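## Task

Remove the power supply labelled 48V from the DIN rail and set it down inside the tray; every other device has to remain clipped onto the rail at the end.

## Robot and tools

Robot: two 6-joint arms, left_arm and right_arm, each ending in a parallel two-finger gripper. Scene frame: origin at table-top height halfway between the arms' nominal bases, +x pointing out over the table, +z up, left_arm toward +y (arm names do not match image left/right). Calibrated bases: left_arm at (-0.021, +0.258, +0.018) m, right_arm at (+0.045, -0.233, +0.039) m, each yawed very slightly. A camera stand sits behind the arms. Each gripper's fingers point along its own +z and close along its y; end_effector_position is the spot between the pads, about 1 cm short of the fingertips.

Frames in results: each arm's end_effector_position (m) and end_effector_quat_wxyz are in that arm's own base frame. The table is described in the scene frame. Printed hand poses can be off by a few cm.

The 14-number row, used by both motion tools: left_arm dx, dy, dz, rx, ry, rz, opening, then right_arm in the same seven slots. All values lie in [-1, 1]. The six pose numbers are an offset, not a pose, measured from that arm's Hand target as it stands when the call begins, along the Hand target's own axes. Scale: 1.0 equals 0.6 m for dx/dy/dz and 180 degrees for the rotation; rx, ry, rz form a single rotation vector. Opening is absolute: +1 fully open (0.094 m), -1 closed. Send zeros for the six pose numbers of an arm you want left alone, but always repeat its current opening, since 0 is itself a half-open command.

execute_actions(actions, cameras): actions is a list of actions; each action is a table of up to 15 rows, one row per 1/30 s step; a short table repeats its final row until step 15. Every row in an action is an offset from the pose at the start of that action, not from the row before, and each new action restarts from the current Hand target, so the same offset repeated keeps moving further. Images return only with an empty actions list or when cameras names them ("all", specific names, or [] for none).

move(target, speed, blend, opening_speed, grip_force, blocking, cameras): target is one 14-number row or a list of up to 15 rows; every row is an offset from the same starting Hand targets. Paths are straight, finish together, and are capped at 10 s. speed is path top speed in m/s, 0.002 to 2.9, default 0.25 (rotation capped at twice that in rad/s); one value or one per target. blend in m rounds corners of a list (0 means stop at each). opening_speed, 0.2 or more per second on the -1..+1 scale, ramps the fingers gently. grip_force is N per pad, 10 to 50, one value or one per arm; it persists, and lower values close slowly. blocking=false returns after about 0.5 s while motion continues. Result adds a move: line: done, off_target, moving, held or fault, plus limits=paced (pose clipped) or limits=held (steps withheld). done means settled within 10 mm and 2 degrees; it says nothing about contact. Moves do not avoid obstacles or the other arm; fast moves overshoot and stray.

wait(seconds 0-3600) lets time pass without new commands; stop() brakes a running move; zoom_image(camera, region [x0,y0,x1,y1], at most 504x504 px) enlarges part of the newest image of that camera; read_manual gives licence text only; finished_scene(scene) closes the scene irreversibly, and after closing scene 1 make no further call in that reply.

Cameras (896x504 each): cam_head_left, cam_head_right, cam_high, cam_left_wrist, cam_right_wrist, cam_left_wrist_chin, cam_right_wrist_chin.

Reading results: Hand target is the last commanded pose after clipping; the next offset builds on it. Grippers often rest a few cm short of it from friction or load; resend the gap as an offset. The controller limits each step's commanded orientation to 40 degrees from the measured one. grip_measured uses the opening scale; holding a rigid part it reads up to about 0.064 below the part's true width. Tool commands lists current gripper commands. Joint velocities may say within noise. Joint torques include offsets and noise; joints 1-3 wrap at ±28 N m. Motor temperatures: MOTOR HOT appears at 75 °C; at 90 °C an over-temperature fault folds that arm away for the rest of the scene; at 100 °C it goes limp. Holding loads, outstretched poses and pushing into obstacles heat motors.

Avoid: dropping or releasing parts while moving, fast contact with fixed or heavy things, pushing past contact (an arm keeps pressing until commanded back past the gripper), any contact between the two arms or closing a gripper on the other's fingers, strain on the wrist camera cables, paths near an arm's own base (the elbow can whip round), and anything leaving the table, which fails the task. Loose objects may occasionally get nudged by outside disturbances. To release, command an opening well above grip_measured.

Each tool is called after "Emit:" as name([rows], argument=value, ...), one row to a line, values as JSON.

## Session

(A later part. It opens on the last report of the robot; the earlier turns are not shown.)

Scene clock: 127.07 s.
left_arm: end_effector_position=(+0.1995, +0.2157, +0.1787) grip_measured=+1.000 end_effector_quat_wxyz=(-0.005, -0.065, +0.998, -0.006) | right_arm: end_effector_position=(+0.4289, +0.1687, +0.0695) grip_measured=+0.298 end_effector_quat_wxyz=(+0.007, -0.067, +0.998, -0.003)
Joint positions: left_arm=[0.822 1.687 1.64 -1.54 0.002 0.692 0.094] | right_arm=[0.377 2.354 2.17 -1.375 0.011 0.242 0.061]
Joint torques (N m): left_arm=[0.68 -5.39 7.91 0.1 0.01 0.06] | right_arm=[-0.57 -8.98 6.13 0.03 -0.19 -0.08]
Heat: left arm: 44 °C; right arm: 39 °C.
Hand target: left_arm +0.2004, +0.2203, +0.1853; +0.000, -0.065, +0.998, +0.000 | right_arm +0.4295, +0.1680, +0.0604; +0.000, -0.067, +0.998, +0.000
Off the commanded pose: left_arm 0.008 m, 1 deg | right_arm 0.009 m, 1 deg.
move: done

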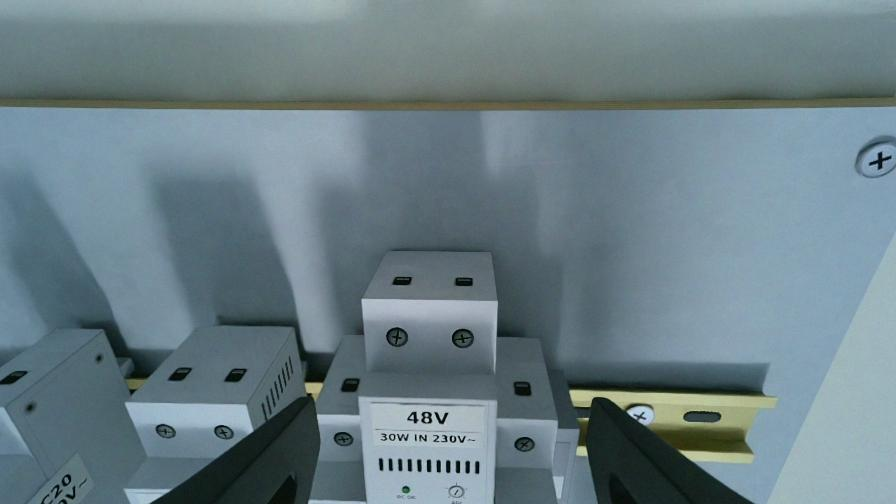

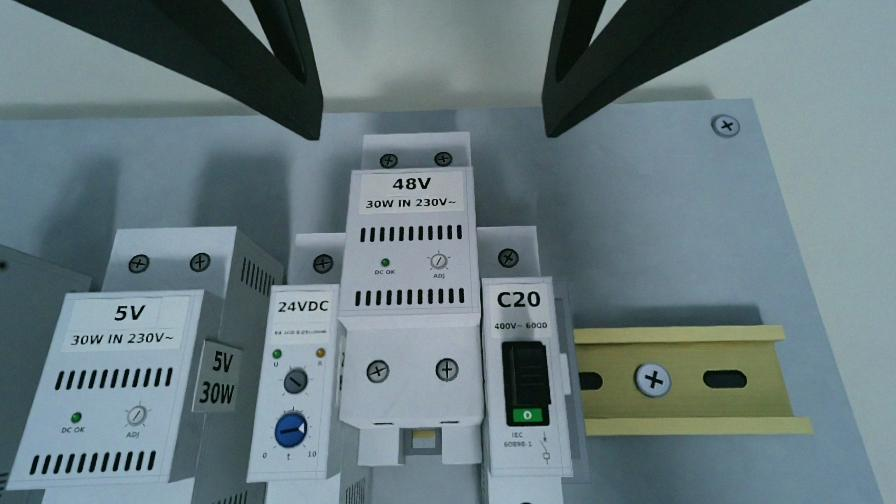

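Emit:
move(target=[0,0,0,0,0,0,1,-0.005,0.009,0.041,0,0,0,0.3], speed=0.06, cameras=["cam_right_wrist","cam_right_wrist_chin"])

Scene clock: 131.87 s.
left_arm: end_effector_position=(+0.1995, +0.2157, +0.1787) grip_measured=+1.000 end_effector_quat_wxyz=(-0.005, -0.065, +0.998, -0.006) | right_arm: end_effector_position=(+0.4349, +0.1711, +0.0464) grip_measured=+0.298 end_effector_quat_wxyz=(+0.010, -0.067, +0.998, -0.002)
Joint positions: left_arm=[0.822 1.687 1.64 -1.54 0.002 0.692 0.094] | right_arm=[0.377 2.379 2.122 -1.297 0.011 0.242 0.061]
Joint torques (N m): left_arm=[0.69 -5.39 7.91 0.1 0.01 0.06] | right_arm=[0.29 -9.18 5.49 0.08 -0.18 0.04]
Heat: left arm: 44 °C; right arm: 39 °C.
Hand target: left_arm +0.2004, +0.2203, +0.1853; +0.000, -0.065, +0.998, +0.000 | right_arm +0.4318, +0.1737, +0.0358; +0.000, -0.067, +0.998, +0.000
Off the commanded pose: left_arm 0.008 m, 1 deg | right_arm 0.011 m, 1 deg.
move: off_target (right_arm)

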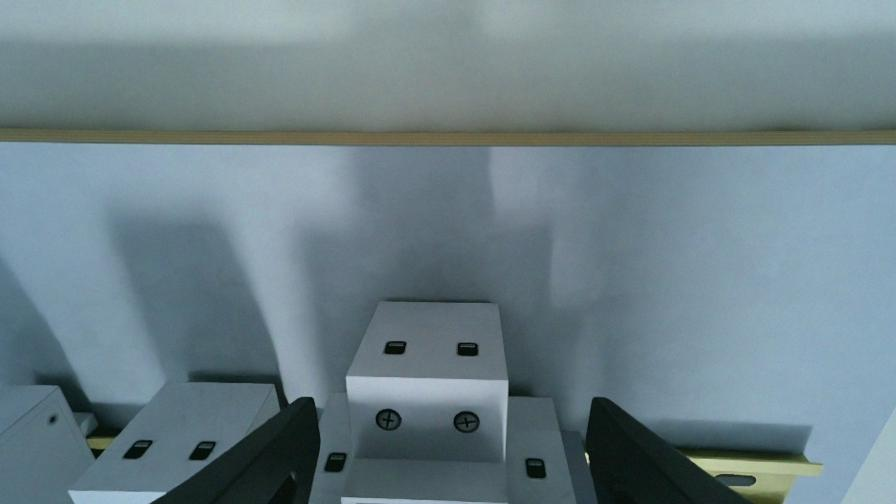

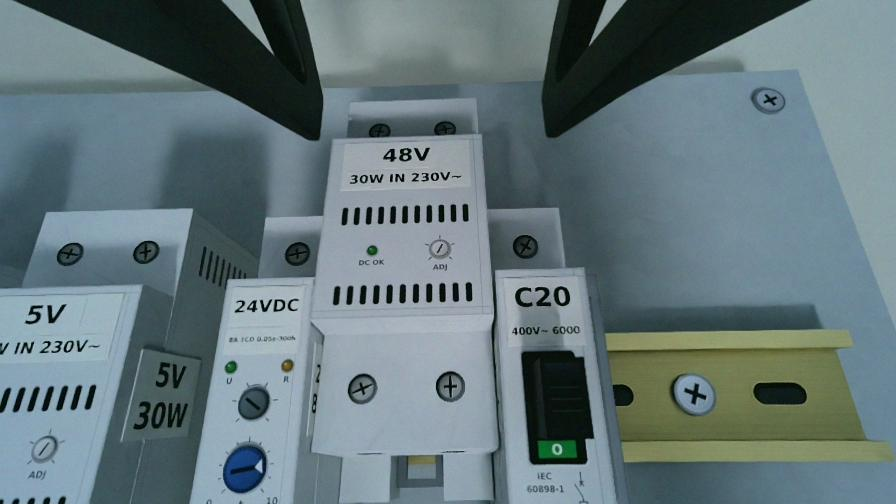

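Emit:
move([
  [0,0,0,0,0,0,1,0.004,0.008,0.014,0,0,0,0.3],
  [0,0,0,0,0,0,1,0.004,0.008,0.014,0,0,0,-1],
], speed=0.06, opening_speed=0.4, cameras=["cam_right_wrist","cam_right_wrist_chin"])

Scene clock: 140.47 s.
left_arm: end_effector_position=(+0.1995, +0.2157, +0.1787) grip_measured=+1.000 end_effector_quat_wxyz=(-0.005, -0.065, +0.998, -0.006) | right_arm: end_effector_position=(+0.4338, +0.1746, +0.0375) grip_measured=-0.249 end_effector_quat_wxyz=(+0.011, -0.067, +0.998, -0.001)
Joint positions: left_arm=[0.822 1.687 1.64 -1.54 0.002 0.692 0.094] | right_arm=[0.384 2.379 2.087 -1.258 0.008 0.25 0.035]
Joint torques (N m): left_arm=[0.69 -5.39 7.9 0.1 0.01 0.06] | right_arm=[0.68 -9.43 5.26 0.04 -0.16 0.08]
Motor temperatures (°C): left_arm=[32 34 45 35 28 29 30] | right_arm=[29 37 39 32 28 30 32]
Heat: left arm: 45 °C; right arm: 39 °C.
Hand target: left_arm +0.2004, +0.2203, +0.1853; +0.000, -0.065, +0.998, +0.000 | right_arm +0.4288, +0.1781, +0.0273; +0.000, -0.067, +0.998, +0.000
Off the commanded pose: left_arm 0.008 m, 1 deg | right_arm 0.012 m, 1 deg.
move: off_target (right_arm); target 2's new opening was sent with right_arm's hand 0.012 m and 1 deg from that target

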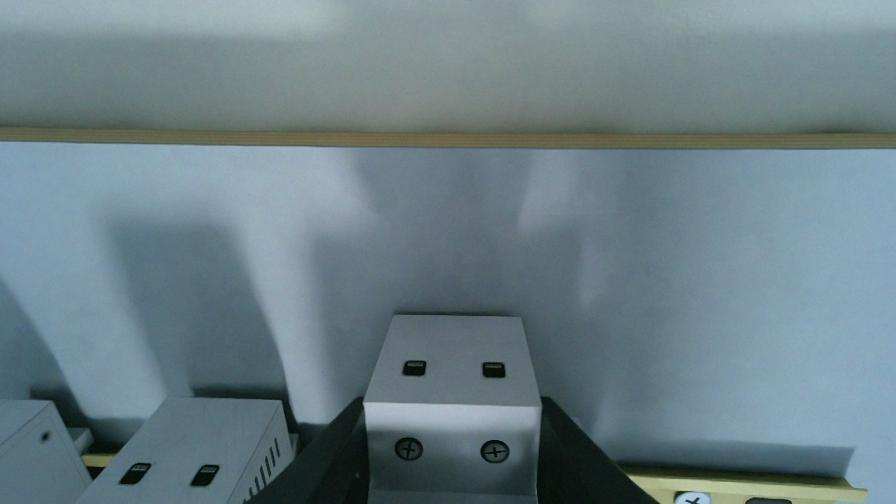

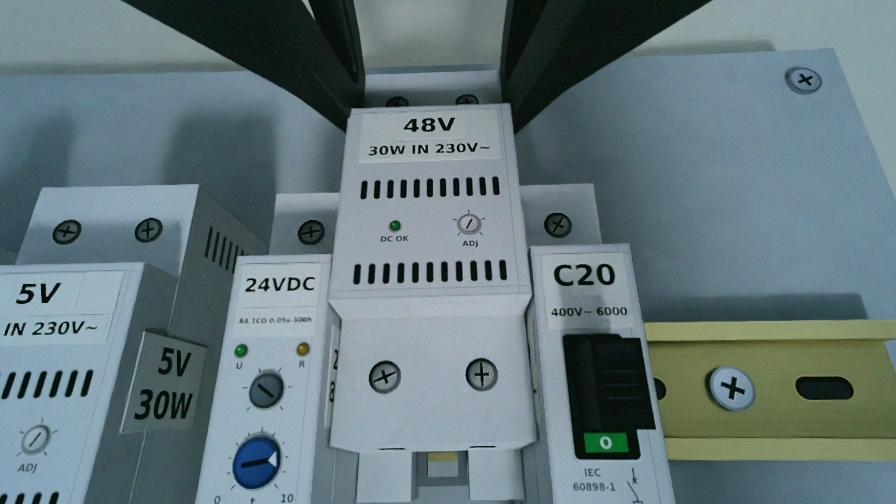

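Emit:
move([
  [0,0,0,0,0,0,1,0.005,-0.004,-0.08,0,0,0,-1],
  [0,0,0,0,0,0,1,0.03,-0.004,-0.19,0,0,0,-1],
], speed=0.07, blend=0.01, cameras=["cam_right_wrist","cam_right_wrist_chin","cam_high"])

Scene clock: 147.40 s.
left_arm: end_effector_position=(+0.1995, +0.2157, +0.1787) grip_measured=+1.000 end_effector_quat_wxyz=(-0.005, -0.065, +0.998, -0.006) | right_arm: end_effector_position=(+0.4127, +0.1686, +0.1142) grip_measured=-0.250 end_effector_quat_wxyz=(-0.003, -0.067, +0.998, -0.003)
Joint positions: left_arm=[0.822 1.687 1.64 -1.54 0.002 0.692 0.094] | right_arm=[0.387 2.329 2.306 -1.556 0.004 0.254 0.035]
Joint torques (N m): left_arm=[0.68 -5.39 7.9 0.1 0.01 0.06] | right_arm=[0.66 -13.39 9.17 -0.34 -0.12 0.08]
Heat: left arm: 45 °C; right arm: 39 °C.
Hand target: left_arm +0.2004, +0.2203, +0.1853; +0.000, -0.065, +0.998, +0.000 | right_arm +0.4114, +0.1733, +0.1415; +0.000, -0.067, +0.998, +0.000
Off the commanded pose: left_arm 0.008 m, 1 deg | right_arm 0.028 m, 0 deg.
joint sent to its limit (right arm) — joint 4 (wrist pitch), lower limit. The joint targets are off in orientation, not in position.
move: off_target (right_arm)
Images, in order (width x height): cam_high 896x504, cam_right_wrist 896x504, cam_right_wrist_chin 896x504.

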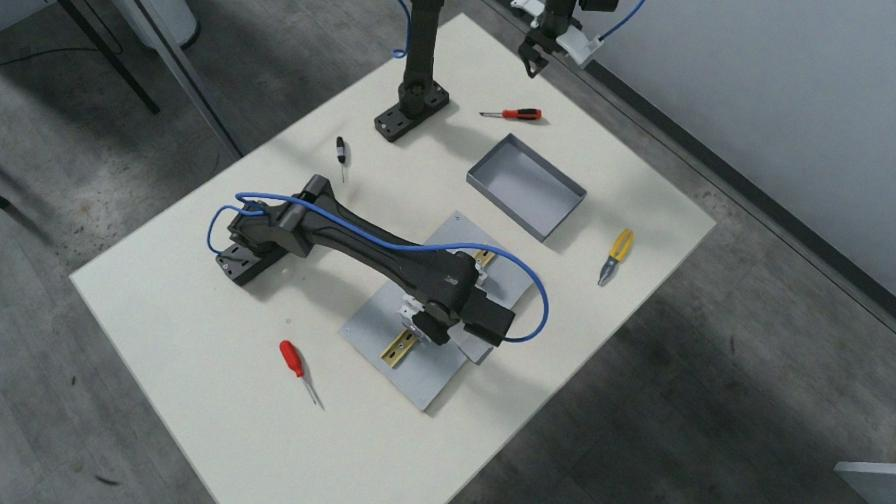

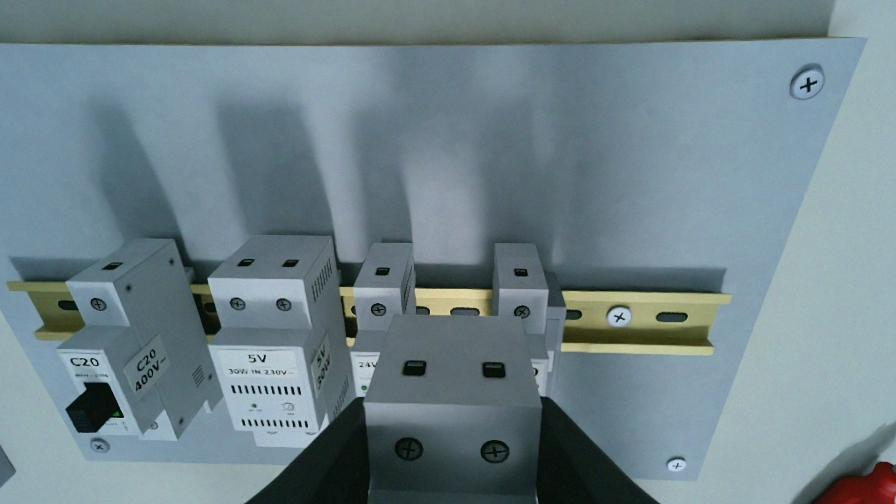

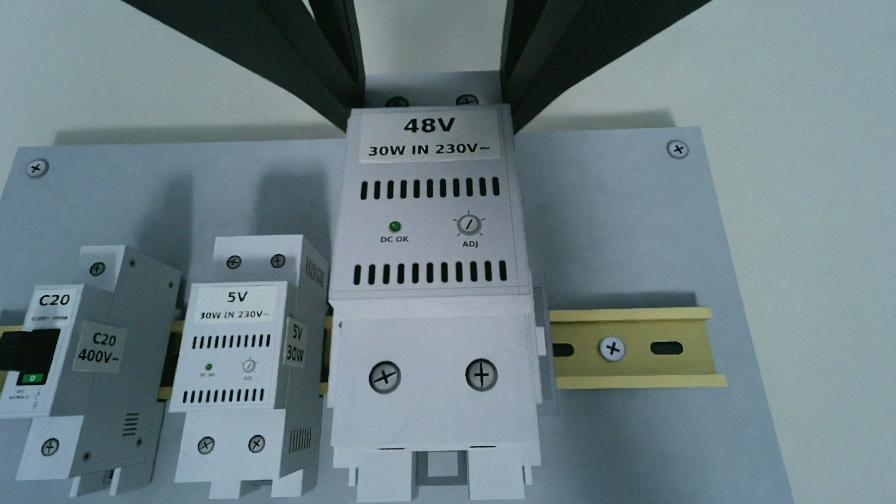

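Emit:
move([
  [0,0,0,0,0,0,1,0,0.0,-0.06,0,0,0,-1],
  [0,0,0,0,0,0,1,0.361,0.2037,-0.04,0,0,0,-1],
], speed=0.15, cameras=["cam_right_wrist","cam_right_wrist_chin","cam_high","cam_head_right"])

Scene clock: 174.63 s.
left_arm: end_effector_position=(+0.1995, +0.2157, +0.1787) grip_measured=+1.000 end_effector_quat_wxyz=(-0.005, -0.065, +0.998, -0.006) | right_arm: end_effector_position=(+0.1859, +0.2673, +0.1567) grip_measured=-0.250 end_effector_quat_wxyz=(-0.007, -0.067, +0.998, -0.011)
Joint positions: left_arm=[0.822 1.687 1.64 -1.54 0.002 0.692 0.094] | right_arm=[0.962 1.809 1.696 -1.484 0.003 0.827 0.035]
Joint torques (N m): left_arm=[0.68 -5.39 7.91 0.1 0.01 0.06] | right_arm=[0.69 -9.55 5.37 -0.14 -0.11 0.07]
Heat: left arm: 45 °C; right arm: 41 °C.
Hand target: left_arm +0.2004, +0.2203, +0.1853; +0.000, -0.065, +0.998, +0.000 | right_arm +0.1803, +0.2655, +0.1655; +0.000, -0.067, +0.998, +0.000
Off the commanded pose: left_arm 0.008 m, 1 deg | right_arm 0.011 m, 1 deg.
move: off_target (right_arm)
Images, in order (width x height): cam_head_right 896x504, cam_high 896x504, cam_right_wrist 896x504, cam_right_wrist_chin 896x504.

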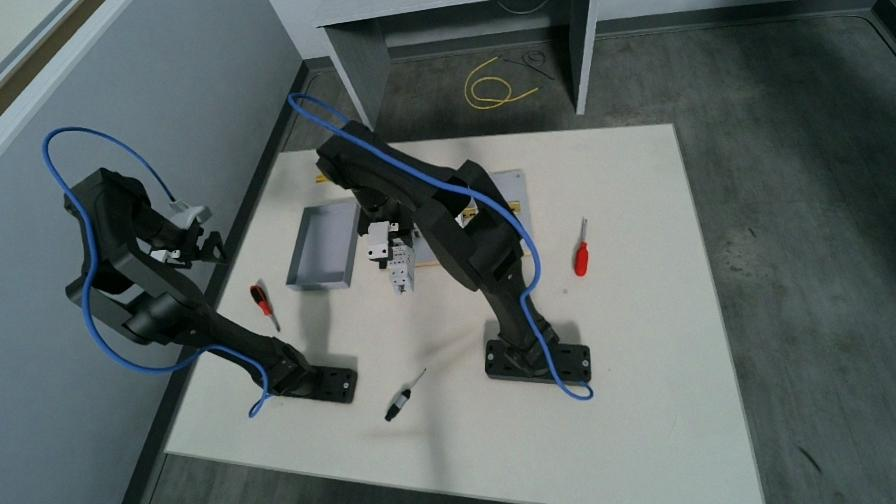

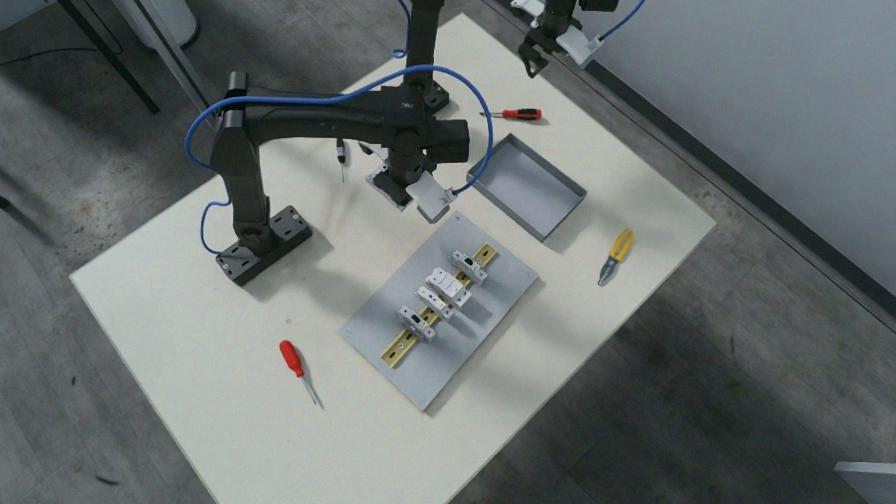

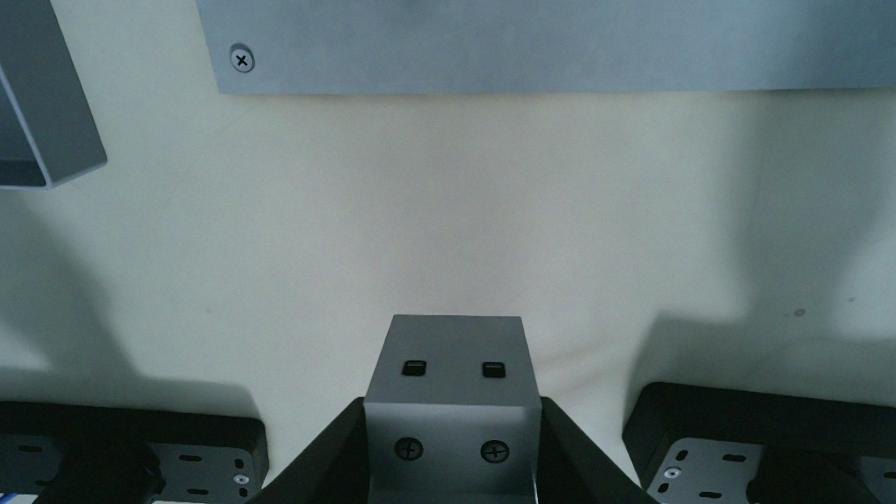

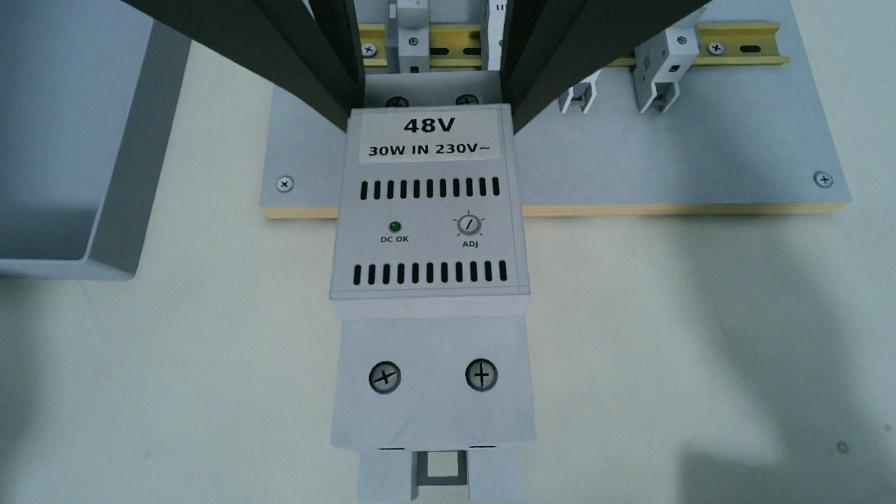

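Emit:
move([
  [0,0,0,0,0,0,1,0,0,0.215,0,0,0,-1],
], speed=0.12)

Emit:
move(target=[0,0,0,0,0,0,1,0,0,0.022,0,0,0,-1], speed=0.03, cameras=["cam_right_wrist","cam_head_right"])

Scene clock: 179.30 s.
left_arm: end_effector_position=(+0.1995, +0.2157, +0.1787) grip_measured=+1.000 end_effector_quat_wxyz=(-0.005, -0.065, +0.998, -0.006) | right_arm: end_effector_position=(+0.1852, +0.2663, +0.0423) grip_measured=-0.250 end_effector_quat_wxyz=(+0.006, -0.067, +0.998, +0.005)
Joint positions: left_arm=[0.822 1.687 1.64 -1.54 0.002 0.692 0.094] | right_arm=[0.962 1.81 1.238 -0.984 0.003 0.828 0.035]
Joint torques (N m): left_arm=[0.68 -5.39 7.9 0.1 0.01 0.06] | right_arm=[0.77 -5.86 5.19 0.02 -0.11 0.09]
Heat: left arm: 45 °C; right arm: 41 °C.
Hand target: left_arm +0.2004, +0.2203, +0.1853; +0.000, -0.065, +0.998, +0.000 | right_arm +0.1803, +0.2655, +0.0365; +0.000, -0.067, +0.998, +0.000
Off the commanded pose: left_arm 0.008 m, 1 deg | right_arm 0.008 m, 1 deg.
move: done

Scene clock: 180.40 s.
left_arm: end_effector_position=(+0.1995, +0.2157, +0.1787) grip_measured=+1.000 end_effector_quat_wxyz=(-0.005, -0.065, +0.998, -0.006) | right_arm: end_effector_position=(+0.1853, +0.2664, +0.0292) grip_measured=-0.250 end_effector_quat_wxyz=(+0.006, -0.066, +0.998, +0.005)
Joint positions: left_arm=[0.822 1.687 1.64 -1.54 0.002 0.692 0.094] | right_arm=[0.962 1.827 1.204 -0.933 0.003 0.829 0.035]
Joint torques (N m): left_arm=[0.69 -5.39 7.9 0.1 0.01 0.06] | right_arm=[0.8 -5.89 5.11 0.06 -0.11 0.1]
Heat: left arm: 45 °C; right arm: 40 °C.
Hand target: left_arm +0.2004, +0.2203, +0.1853; +0.000, -0.065, +0.998, +0.000 | right_arm +0.1803, +0.2655, +0.0234; +0.000, -0.067, +0.998, +0.000
Off the commanded pose: left_arm 0.008 m, 1 deg | right_arm 0.008 m, 1 deg.
move: done
Images, in order (width x height): cam_head_right 896x504, cam_right_wrist 896x504.

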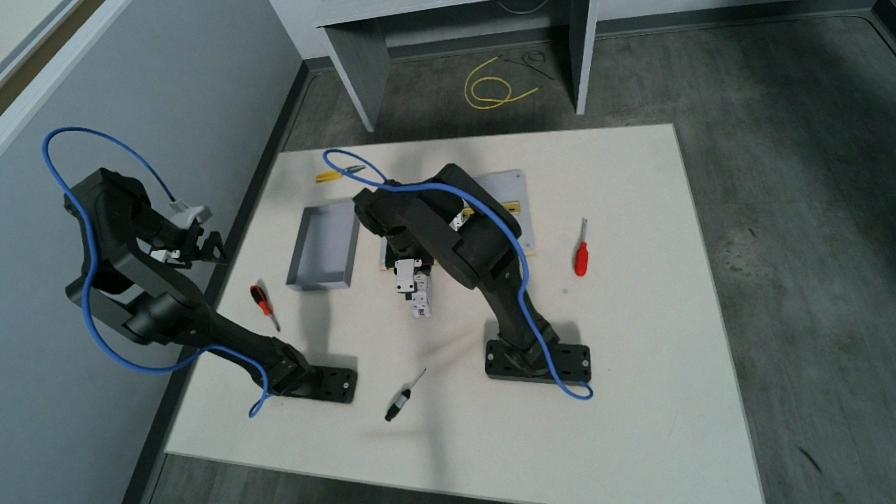

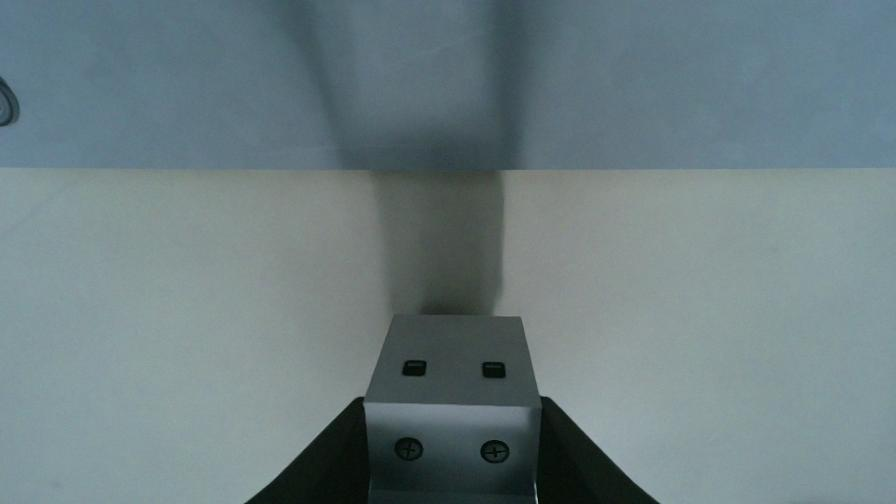

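Emit:
move(target=[0,0,0,0,0,0,1,0,0,0.027,0,0,0,-1], speed=0.03)

Emit:
move(target=[0,0,0,0,0,0,1,0,0,0.015,0,0,0,-1], speed=0.02, cameras=["cam_right_wrist","cam_right_wrist_chin"])

Scene clock: 185.73 s.
left_arm: end_effector_position=(+0.1995, +0.2157, +0.1787) grip_measured=+1.000 end_effector_quat_wxyz=(-0.005, -0.065, +0.998, -0.006) | right_arm: end_effector_position=(+0.1847, +0.2655, +0.0133) grip_measured=-0.250 end_effector_quat_wxyz=(+0.004, -0.066, +0.998, +0.003)
Joint positions: left_arm=[0.822 1.687 1.64 -1.54 0.002 0.692 0.094] | right_arm=[0.962 1.853 1.169 -0.877 0.003 0.829 0.035]
Joint torques (N m): left_arm=[0.68 -5.39 7.91 0.1 0.01 0.07] | right_arm=[0.8 -5.87 4.88 0.09 -0.11 0.08]
Heat: left arm: 45 °C; right arm: 40 °C.
Hand target: left_arm +0.2004, +0.2203, +0.1853; +0.000, -0.065, +0.998, +0.000 | right_arm +0.1803, +0.2655, +0.0072; +0.000, -0.067, +0.998, +0.000
Off the commanded pose: left_arm 0.008 m, 1 deg | right_arm 0.008 m, 1 deg.
move: done

Scene clock: 186.40 s.
left_arm: end_effector_position=(+0.1995, +0.2157, +0.1787) grip_measured=+1.000 end_effector_quat_wxyz=(-0.005, -0.065, +0.998, -0.006) | right_arm: end_effector_position=(+0.1856, +0.2669, +0.0127) grip_measured=-0.250 end_effector_quat_wxyz=(+0.007, -0.066, +0.998, +0.006)
Joint positions: left_arm=[0.822 1.687 1.64 -1.54 0.002 0.692 0.094] | right_arm=[0.962 1.853 1.166 -0.867 0.003 0.829 0.035]
Joint torques (N m): left_arm=[0.68 -5.39 7.9 0.1 0.01 0.07] | right_arm=[0.79 -4.83 3.51 0.36 -0.11 0.08]
Heat: left arm: 45 °C; right arm: 40 °C.
Hand target: left_arm +0.2004, +0.2203, +0.1853; +0.000, -0.065, +0.998, +0.000 | right_arm +0.1803, +0.2656, -0.0018; +0.000, -0.067, +0.998, +0.000
Off the commanded pose: left_arm 0.008 m, 1 deg | right_arm 0.016 m, 1 deg.
move: off_target (right_arm)

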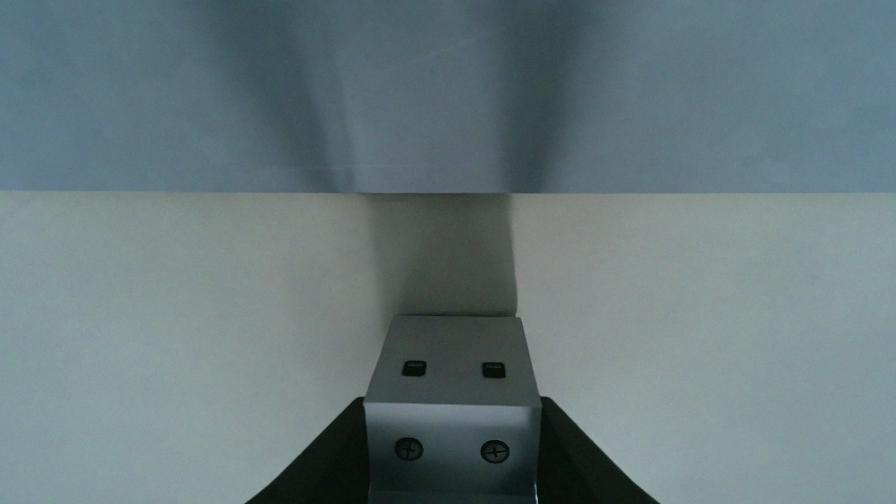

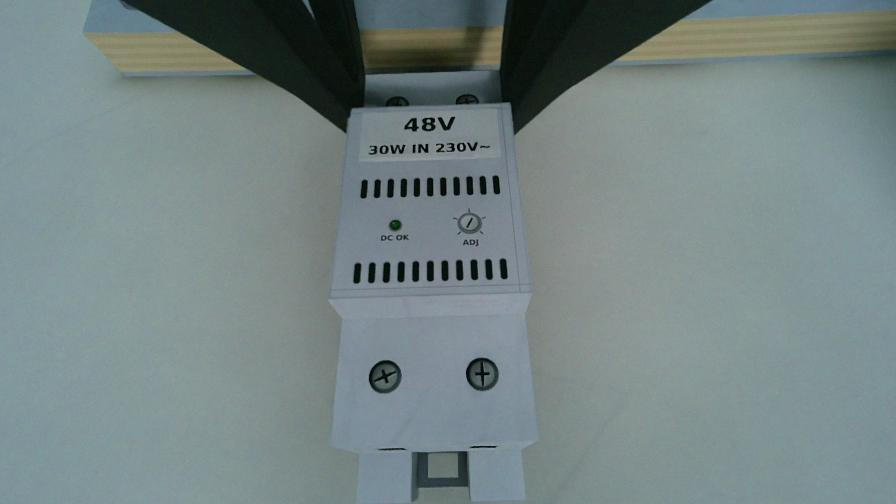

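Emit:
move([
  [0,0,0,0,0,0,1,0,0,-0.004,0,0,0,0.25],
  [0,0,0,0,0,0,1,0,0,-0.12,0,0,0,0.25],
  [0,0,0,0,0,0,1,0,0,-0.29,0,0,0,0.25],
  [0,0,0,0,0,0,1,-0.166,-0.637,-0.29,0,0,0,0.25],
], speed=[0.1,0.1,0.15,0.3], blend=[0,0.01,0.03,0], opening_speed=0.5, cameras=["cam_high","cam_head_right"])

Scene clock: 196.33 s.
left_arm: end_effector_position=(+0.1995, +0.2157, +0.1787) grip_measured=+1.000 end_effector_quat_wxyz=(-0.005, -0.065, +0.998, -0.006) | right_arm: end_effector_position=(+0.3262, -0.0980, +0.1671) grip_measured=+0.248 end_effector_quat_wxyz=(-0.006, -0.068, +0.998, -0.005)
Joint positions: left_arm=[0.822 1.687 1.64 -1.54 0.002 0.692 0.094] | right_arm=[-0.287 1.858 1.801 -1.522 0.014 -0.424 0.059]
Joint torques (N m): left_arm=[0.68 -5.39 7.9 0.1 0.01 0.06] | right_arm=[-0.87 -6.06 9.91 -0.24 -0.23 -0.07]
Heat: left arm: 45 °C; right arm: 39 °C.
Hand target: left_arm +0.2004, +0.2203, +0.1853; +0.000, -0.065, +0.998, +0.000 | right_arm +0.3302, -0.0999, +0.1723; +0.000, -0.067, +0.998, +0.000
Off the commanded pose: left_arm 0.008 m, 1 deg | right_arm 0.007 m, 1 deg.
move: done
Images, in order (width x height): cam_head_right 896x504, cam_high 896x504.

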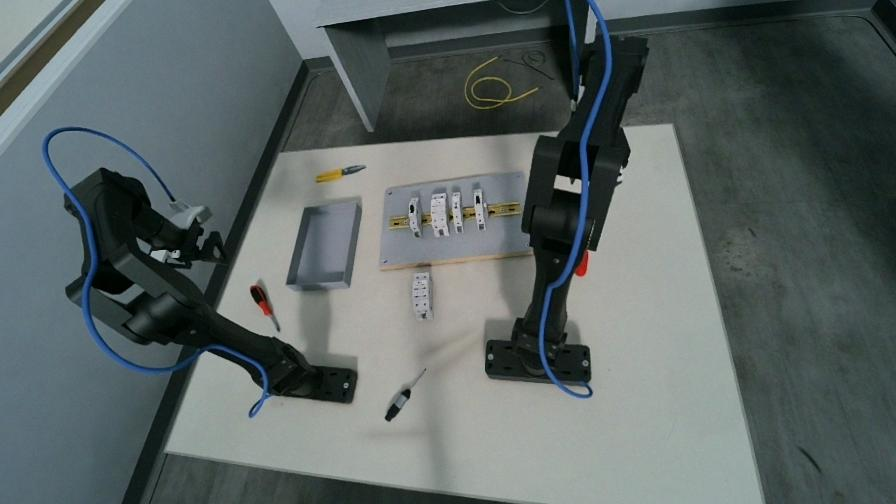

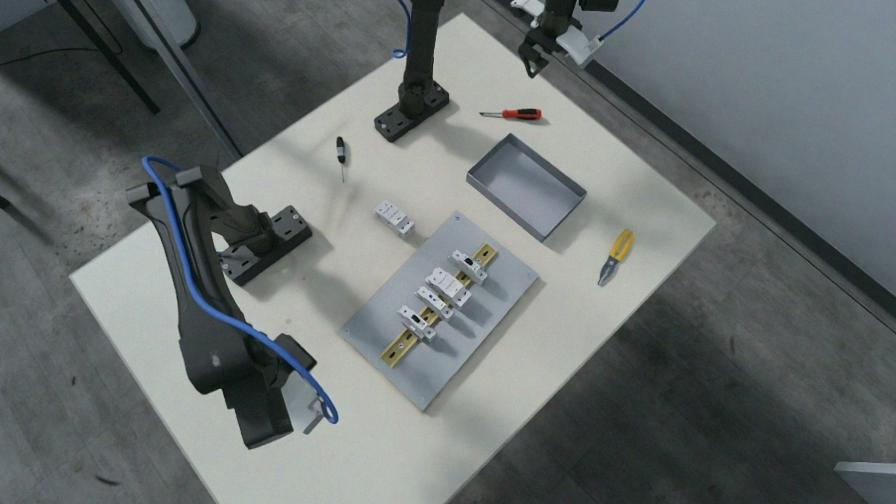

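Emit:
move([
  [-0.117,-0.385,0,0,0,0,0.5,0,0,0,0,0,0,0.25],
  [0.049,-0.745,0.075,0,0,0,0.5,0,0,0,0,0,0,0.25],
], blend=0.05, cameras=["cam_left_wrist","cam_left_wrist_chin"])

Scene clock: 207.10 s.
left_arm: end_effector_position=(+0.2232, -0.2205, +0.1335) grip_measured=+0.502 end_effector_quat_wxyz=(-0.015, -0.066, +0.998, +0.007) | right_arm: end_effector_position=(+0.3260, -0.0979, +0.1671) grip_measured=+0.248 end_effector_quat_wxyz=(-0.007, -0.068, +0.998, -0.005)
Joint positions: left_arm=[-0.775 1.76 1.543 -1.385 0.014 -0.906 0.071] | right_arm=[-0.287 1.858 1.801 -1.522 0.014 -0.424 0.059]
Joint torques (N m): left_arm=[-0.87 -6.06 8.05 0.21 -0.07 -0.06] | right_arm=[-0.85 -6.05 10.03 -0.27 -0.22 -0.08]
Heat: left arm: 45 °C; right arm: 40 °C.
Hand target: left_arm +0.2293, -0.2268, +0.1400; +0.000, -0.065, +0.998, +0.000 | right_arm +0.3302, -0.0999, +0.1722; +0.000, -0.067, +0.998, +0.000
Off the commanded pose: left_arm 0.011 m, 2 deg | right_arm 0.007 m, 1 deg.
move: off_target (left_arm)

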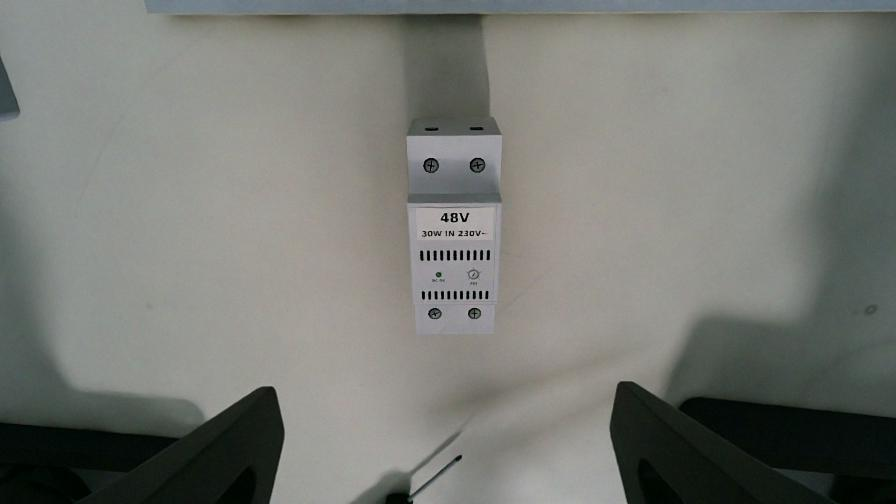

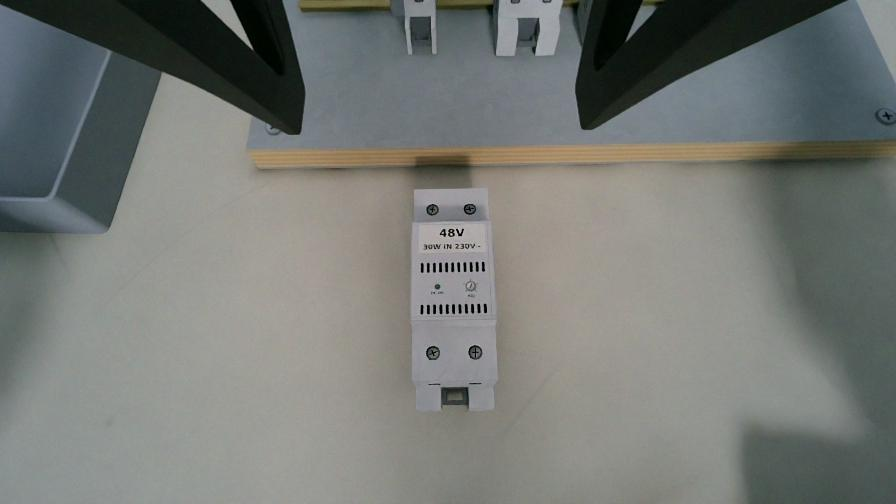

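Emit:
move(target=[0.0165,0.0035,0.15,0,0,0,0.5,0,0,0,0,0,0,0.25], speed=0.12, cameras=["cam_left_wrist","cam_left_wrist_chin"])

Scene clock: 214.37 s.
left_arm: end_effector_position=(+0.2189, -0.2257, +0.0519) grip_measured=+0.502 end_effector_quat_wxyz=(-0.006, -0.065, +0.998, -0.004) | right_arm: end_effector_position=(+0.3260, -0.0979, +0.1671) grip_measured=+0.248 end_effector_quat_wxyz=(-0.007, -0.068, +0.998, -0.005)
Joint positions: left_arm=[-0.796 1.777 1.237 -1.032 0.013 -0.927 0.071] | right_arm=[-0.287 1.858 1.801 -1.522 0.014 -0.424 0.059]
Joint torques (N m): left_arm=[-0.75 -6.22 4.9 0.32 -0.09 -0.06] | right_arm=[-0.85 -6.08 10.04 -0.27 -0.22 -0.08]
Heat: left arm: 44 °C; right arm: 40 °C.
Hand target: left_arm +0.2193, -0.2259, +0.0501; +0.000, -0.065, +0.998, +0.000 | right_arm +0.3302, -0.0999, +0.1722; +0.000, -0.067, +0.998, +0.000
Off the commanded pose: left_arm 0.002 m, 1 deg | right_arm 0.007 m, 1 deg.
move: done

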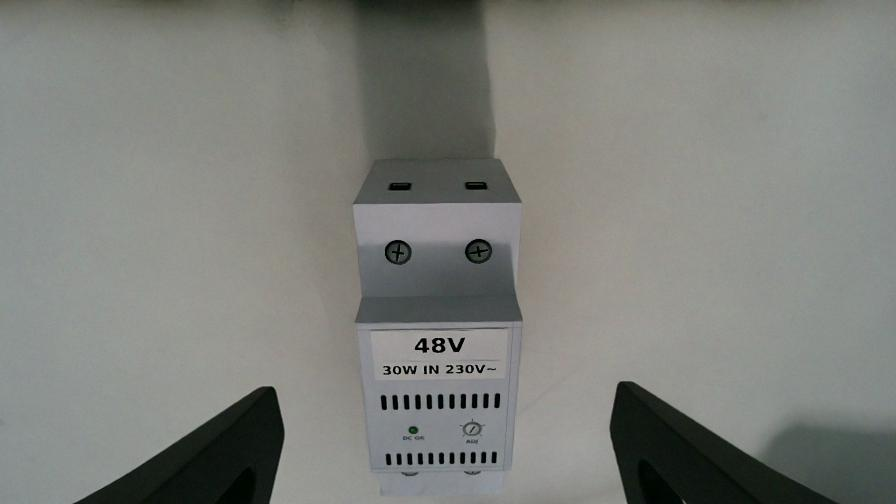

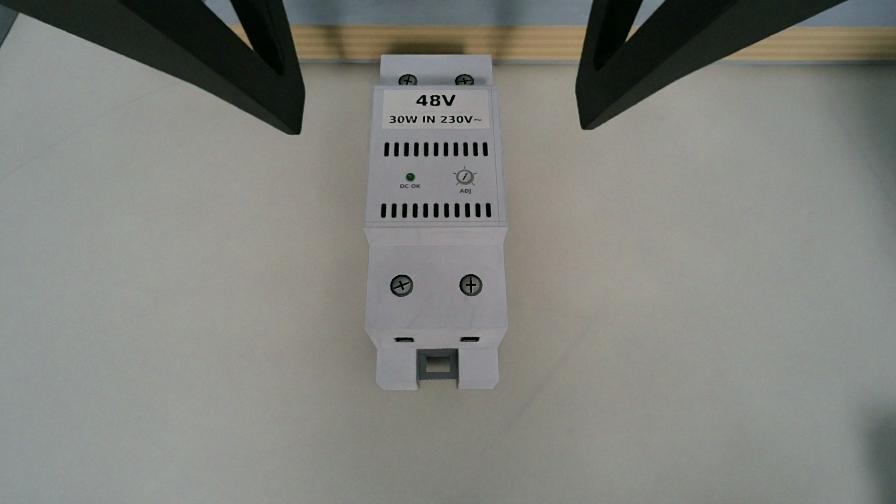

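Emit:
move([
  [0.007,0.003,0.06,0,0,0,0.5,0,0,0,0,0,0,0.25],
  [0.007,0.003,0.06,0,0,0,-1,0,0,0,0,0,0,0.25],
  [0.007,0.003,-0.12,0,0,0,-1,0,0,0,0,0,0,0.25],
], speed=0.08, opening_speed=0.5, cameras=["cam_left_wrist","cam_left_wrist_chin","cam_high"])

Scene clock: 225.03 s.
left_arm: end_effector_position=(+0.2102, -0.2198, +0.1038) grip_measured=-0.248 end_effector_quat_wxyz=(-0.022, -0.066, +0.997, +0.017) | right_arm: end_effector_position=(+0.3260, -0.0979, +0.1671) grip_measured=+0.248 end_effector_quat_wxyz=(-0.007, -0.068, +0.998, -0.005)
Joint positions: left_arm=[-0.804 1.749 1.412 -1.288 0.012 -0.935 0.035] | right_arm=[-0.287 1.858 1.801 -1.522 0.014 -0.424 0.059]
Joint torques (N m): left_arm=[-0.76 -8.79 8.32 0 -0.08 -0.06] | right_arm=[-0.85 -6.06 10.03 -0.27 -0.22 -0.06]
Heat: left arm: 43 °C; right arm: 40 °C.
Hand target: left_arm +0.2149, -0.2247, +0.1221; +0.000, -0.065, +0.998, +0.000 | right_arm +0.3302, -0.0999, +0.1722; +0.000, -0.067, +0.998, +0.000
Off the commanded pose: left_arm 0.020 m, 3 deg | right_arm 0.007 m, 1 deg.
move: off_target (left_arm)
Images, in order (width x height): cam_high 896x504, cam_left_wrist 896x504, cam_left_wrist_chin 896x504.

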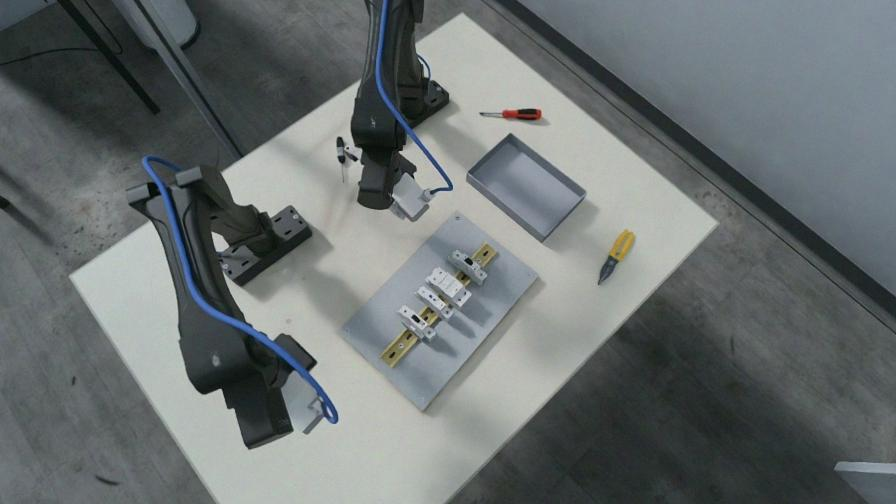

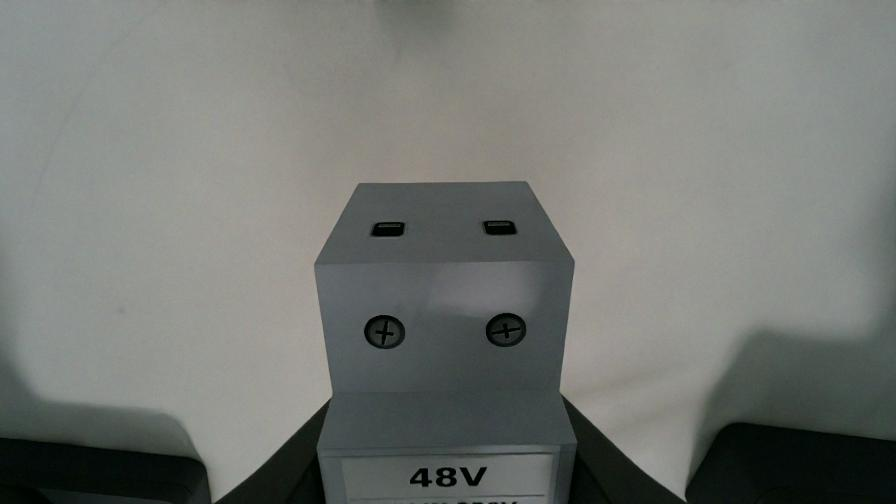

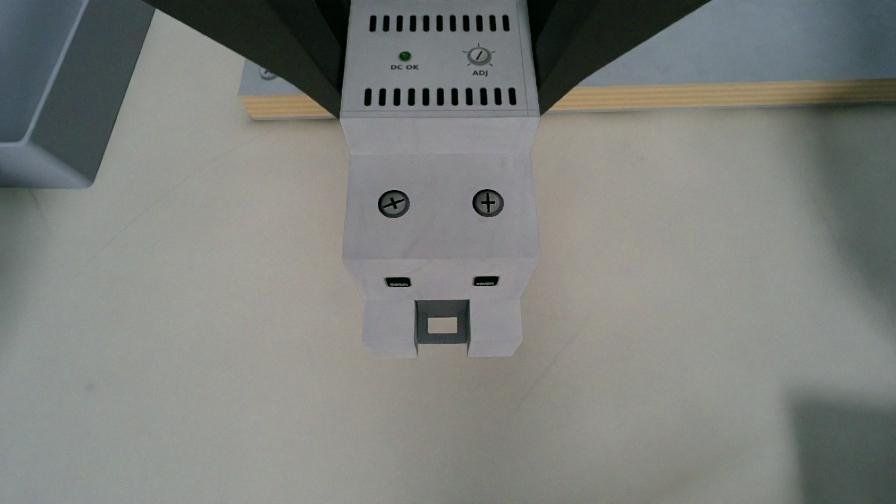

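Emit:
move(target=[-0.278,0.451,-0.06,0,0,0,-1,0,0,0,0,0,0,0.25], speed=0.15, cameras=["cam_left_wrist","cam_left_wrist_chin","cam_head_right"])

Scene clock: 231.37 s.
left_arm: end_effector_position=(+0.3403, +0.0632, +0.1497) grip_measured=-0.248 end_effector_quat_wxyz=(-0.011, -0.066, +0.998, -0.001) | right_arm: end_effector_position=(+0.3260, -0.0979, +0.1671) grip_measured=+0.248 end_effector_quat_wxyz=(-0.007, -0.068, +0.998, -0.005)
Joint positions: left_arm=[0.18 1.885 1.766 -1.475 -0.001 0.047 0.035] | right_arm=[-0.287 1.858 1.801 -1.522 0.014 -0.424 0.059]
Joint torques (N m): left_arm=[0.43 -7.12 8.35 0.11 0.03 0.04] | right_arm=[-0.85 -6.04 10.03 -0.27 -0.22 -0.07]
Heat: left arm: 43 °C; right arm: 40 °C.
Hand target: left_arm +0.3451, +0.0653, +0.1583; +0.000, -0.065, +0.998, +0.000 | right_arm +0.3302, -0.0999, +0.1722; +0.000, -0.067, +0.998, +0.000
Off the commanded pose: left_arm 0.010 m, 1 deg | right_arm 0.007 m, 1 deg.
move: done
Images, in order (width x height): cam_head_right 896x504, cam_left_wrist 896x504, cam_left_wrist_chin 896x504.

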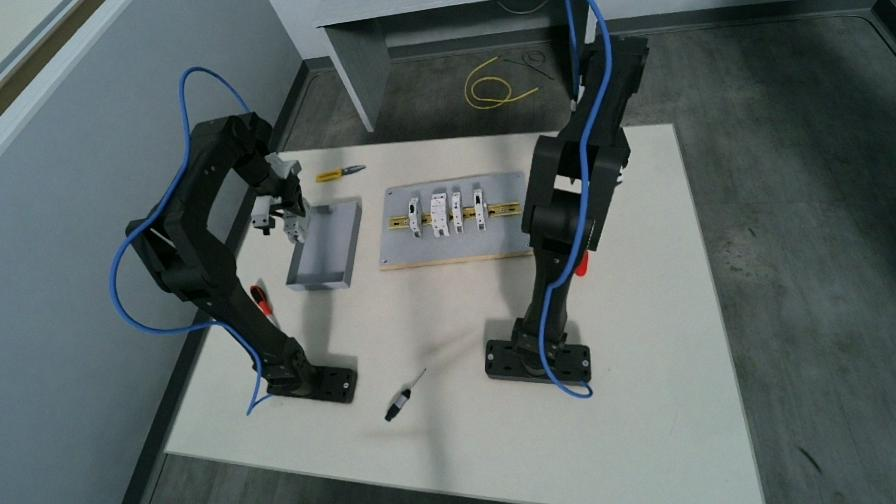

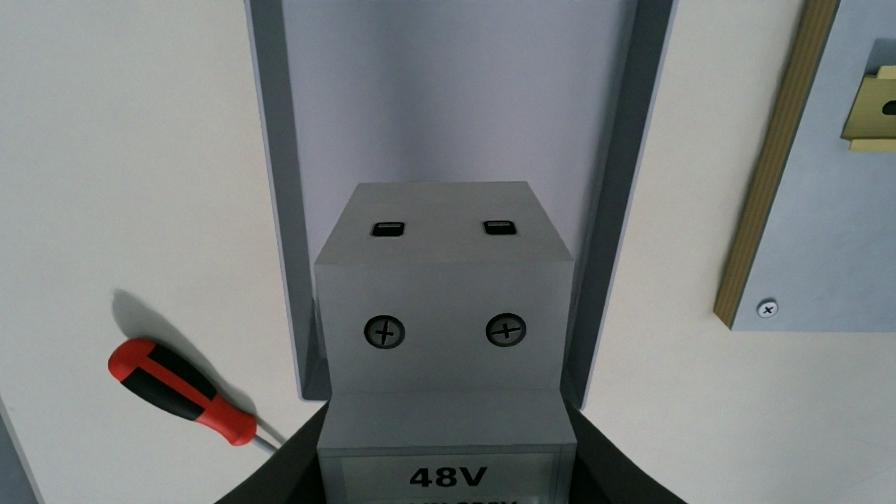

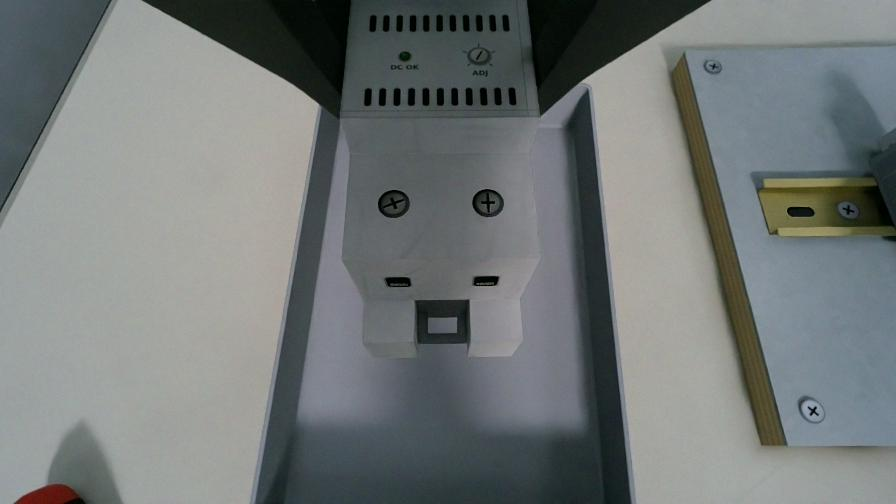

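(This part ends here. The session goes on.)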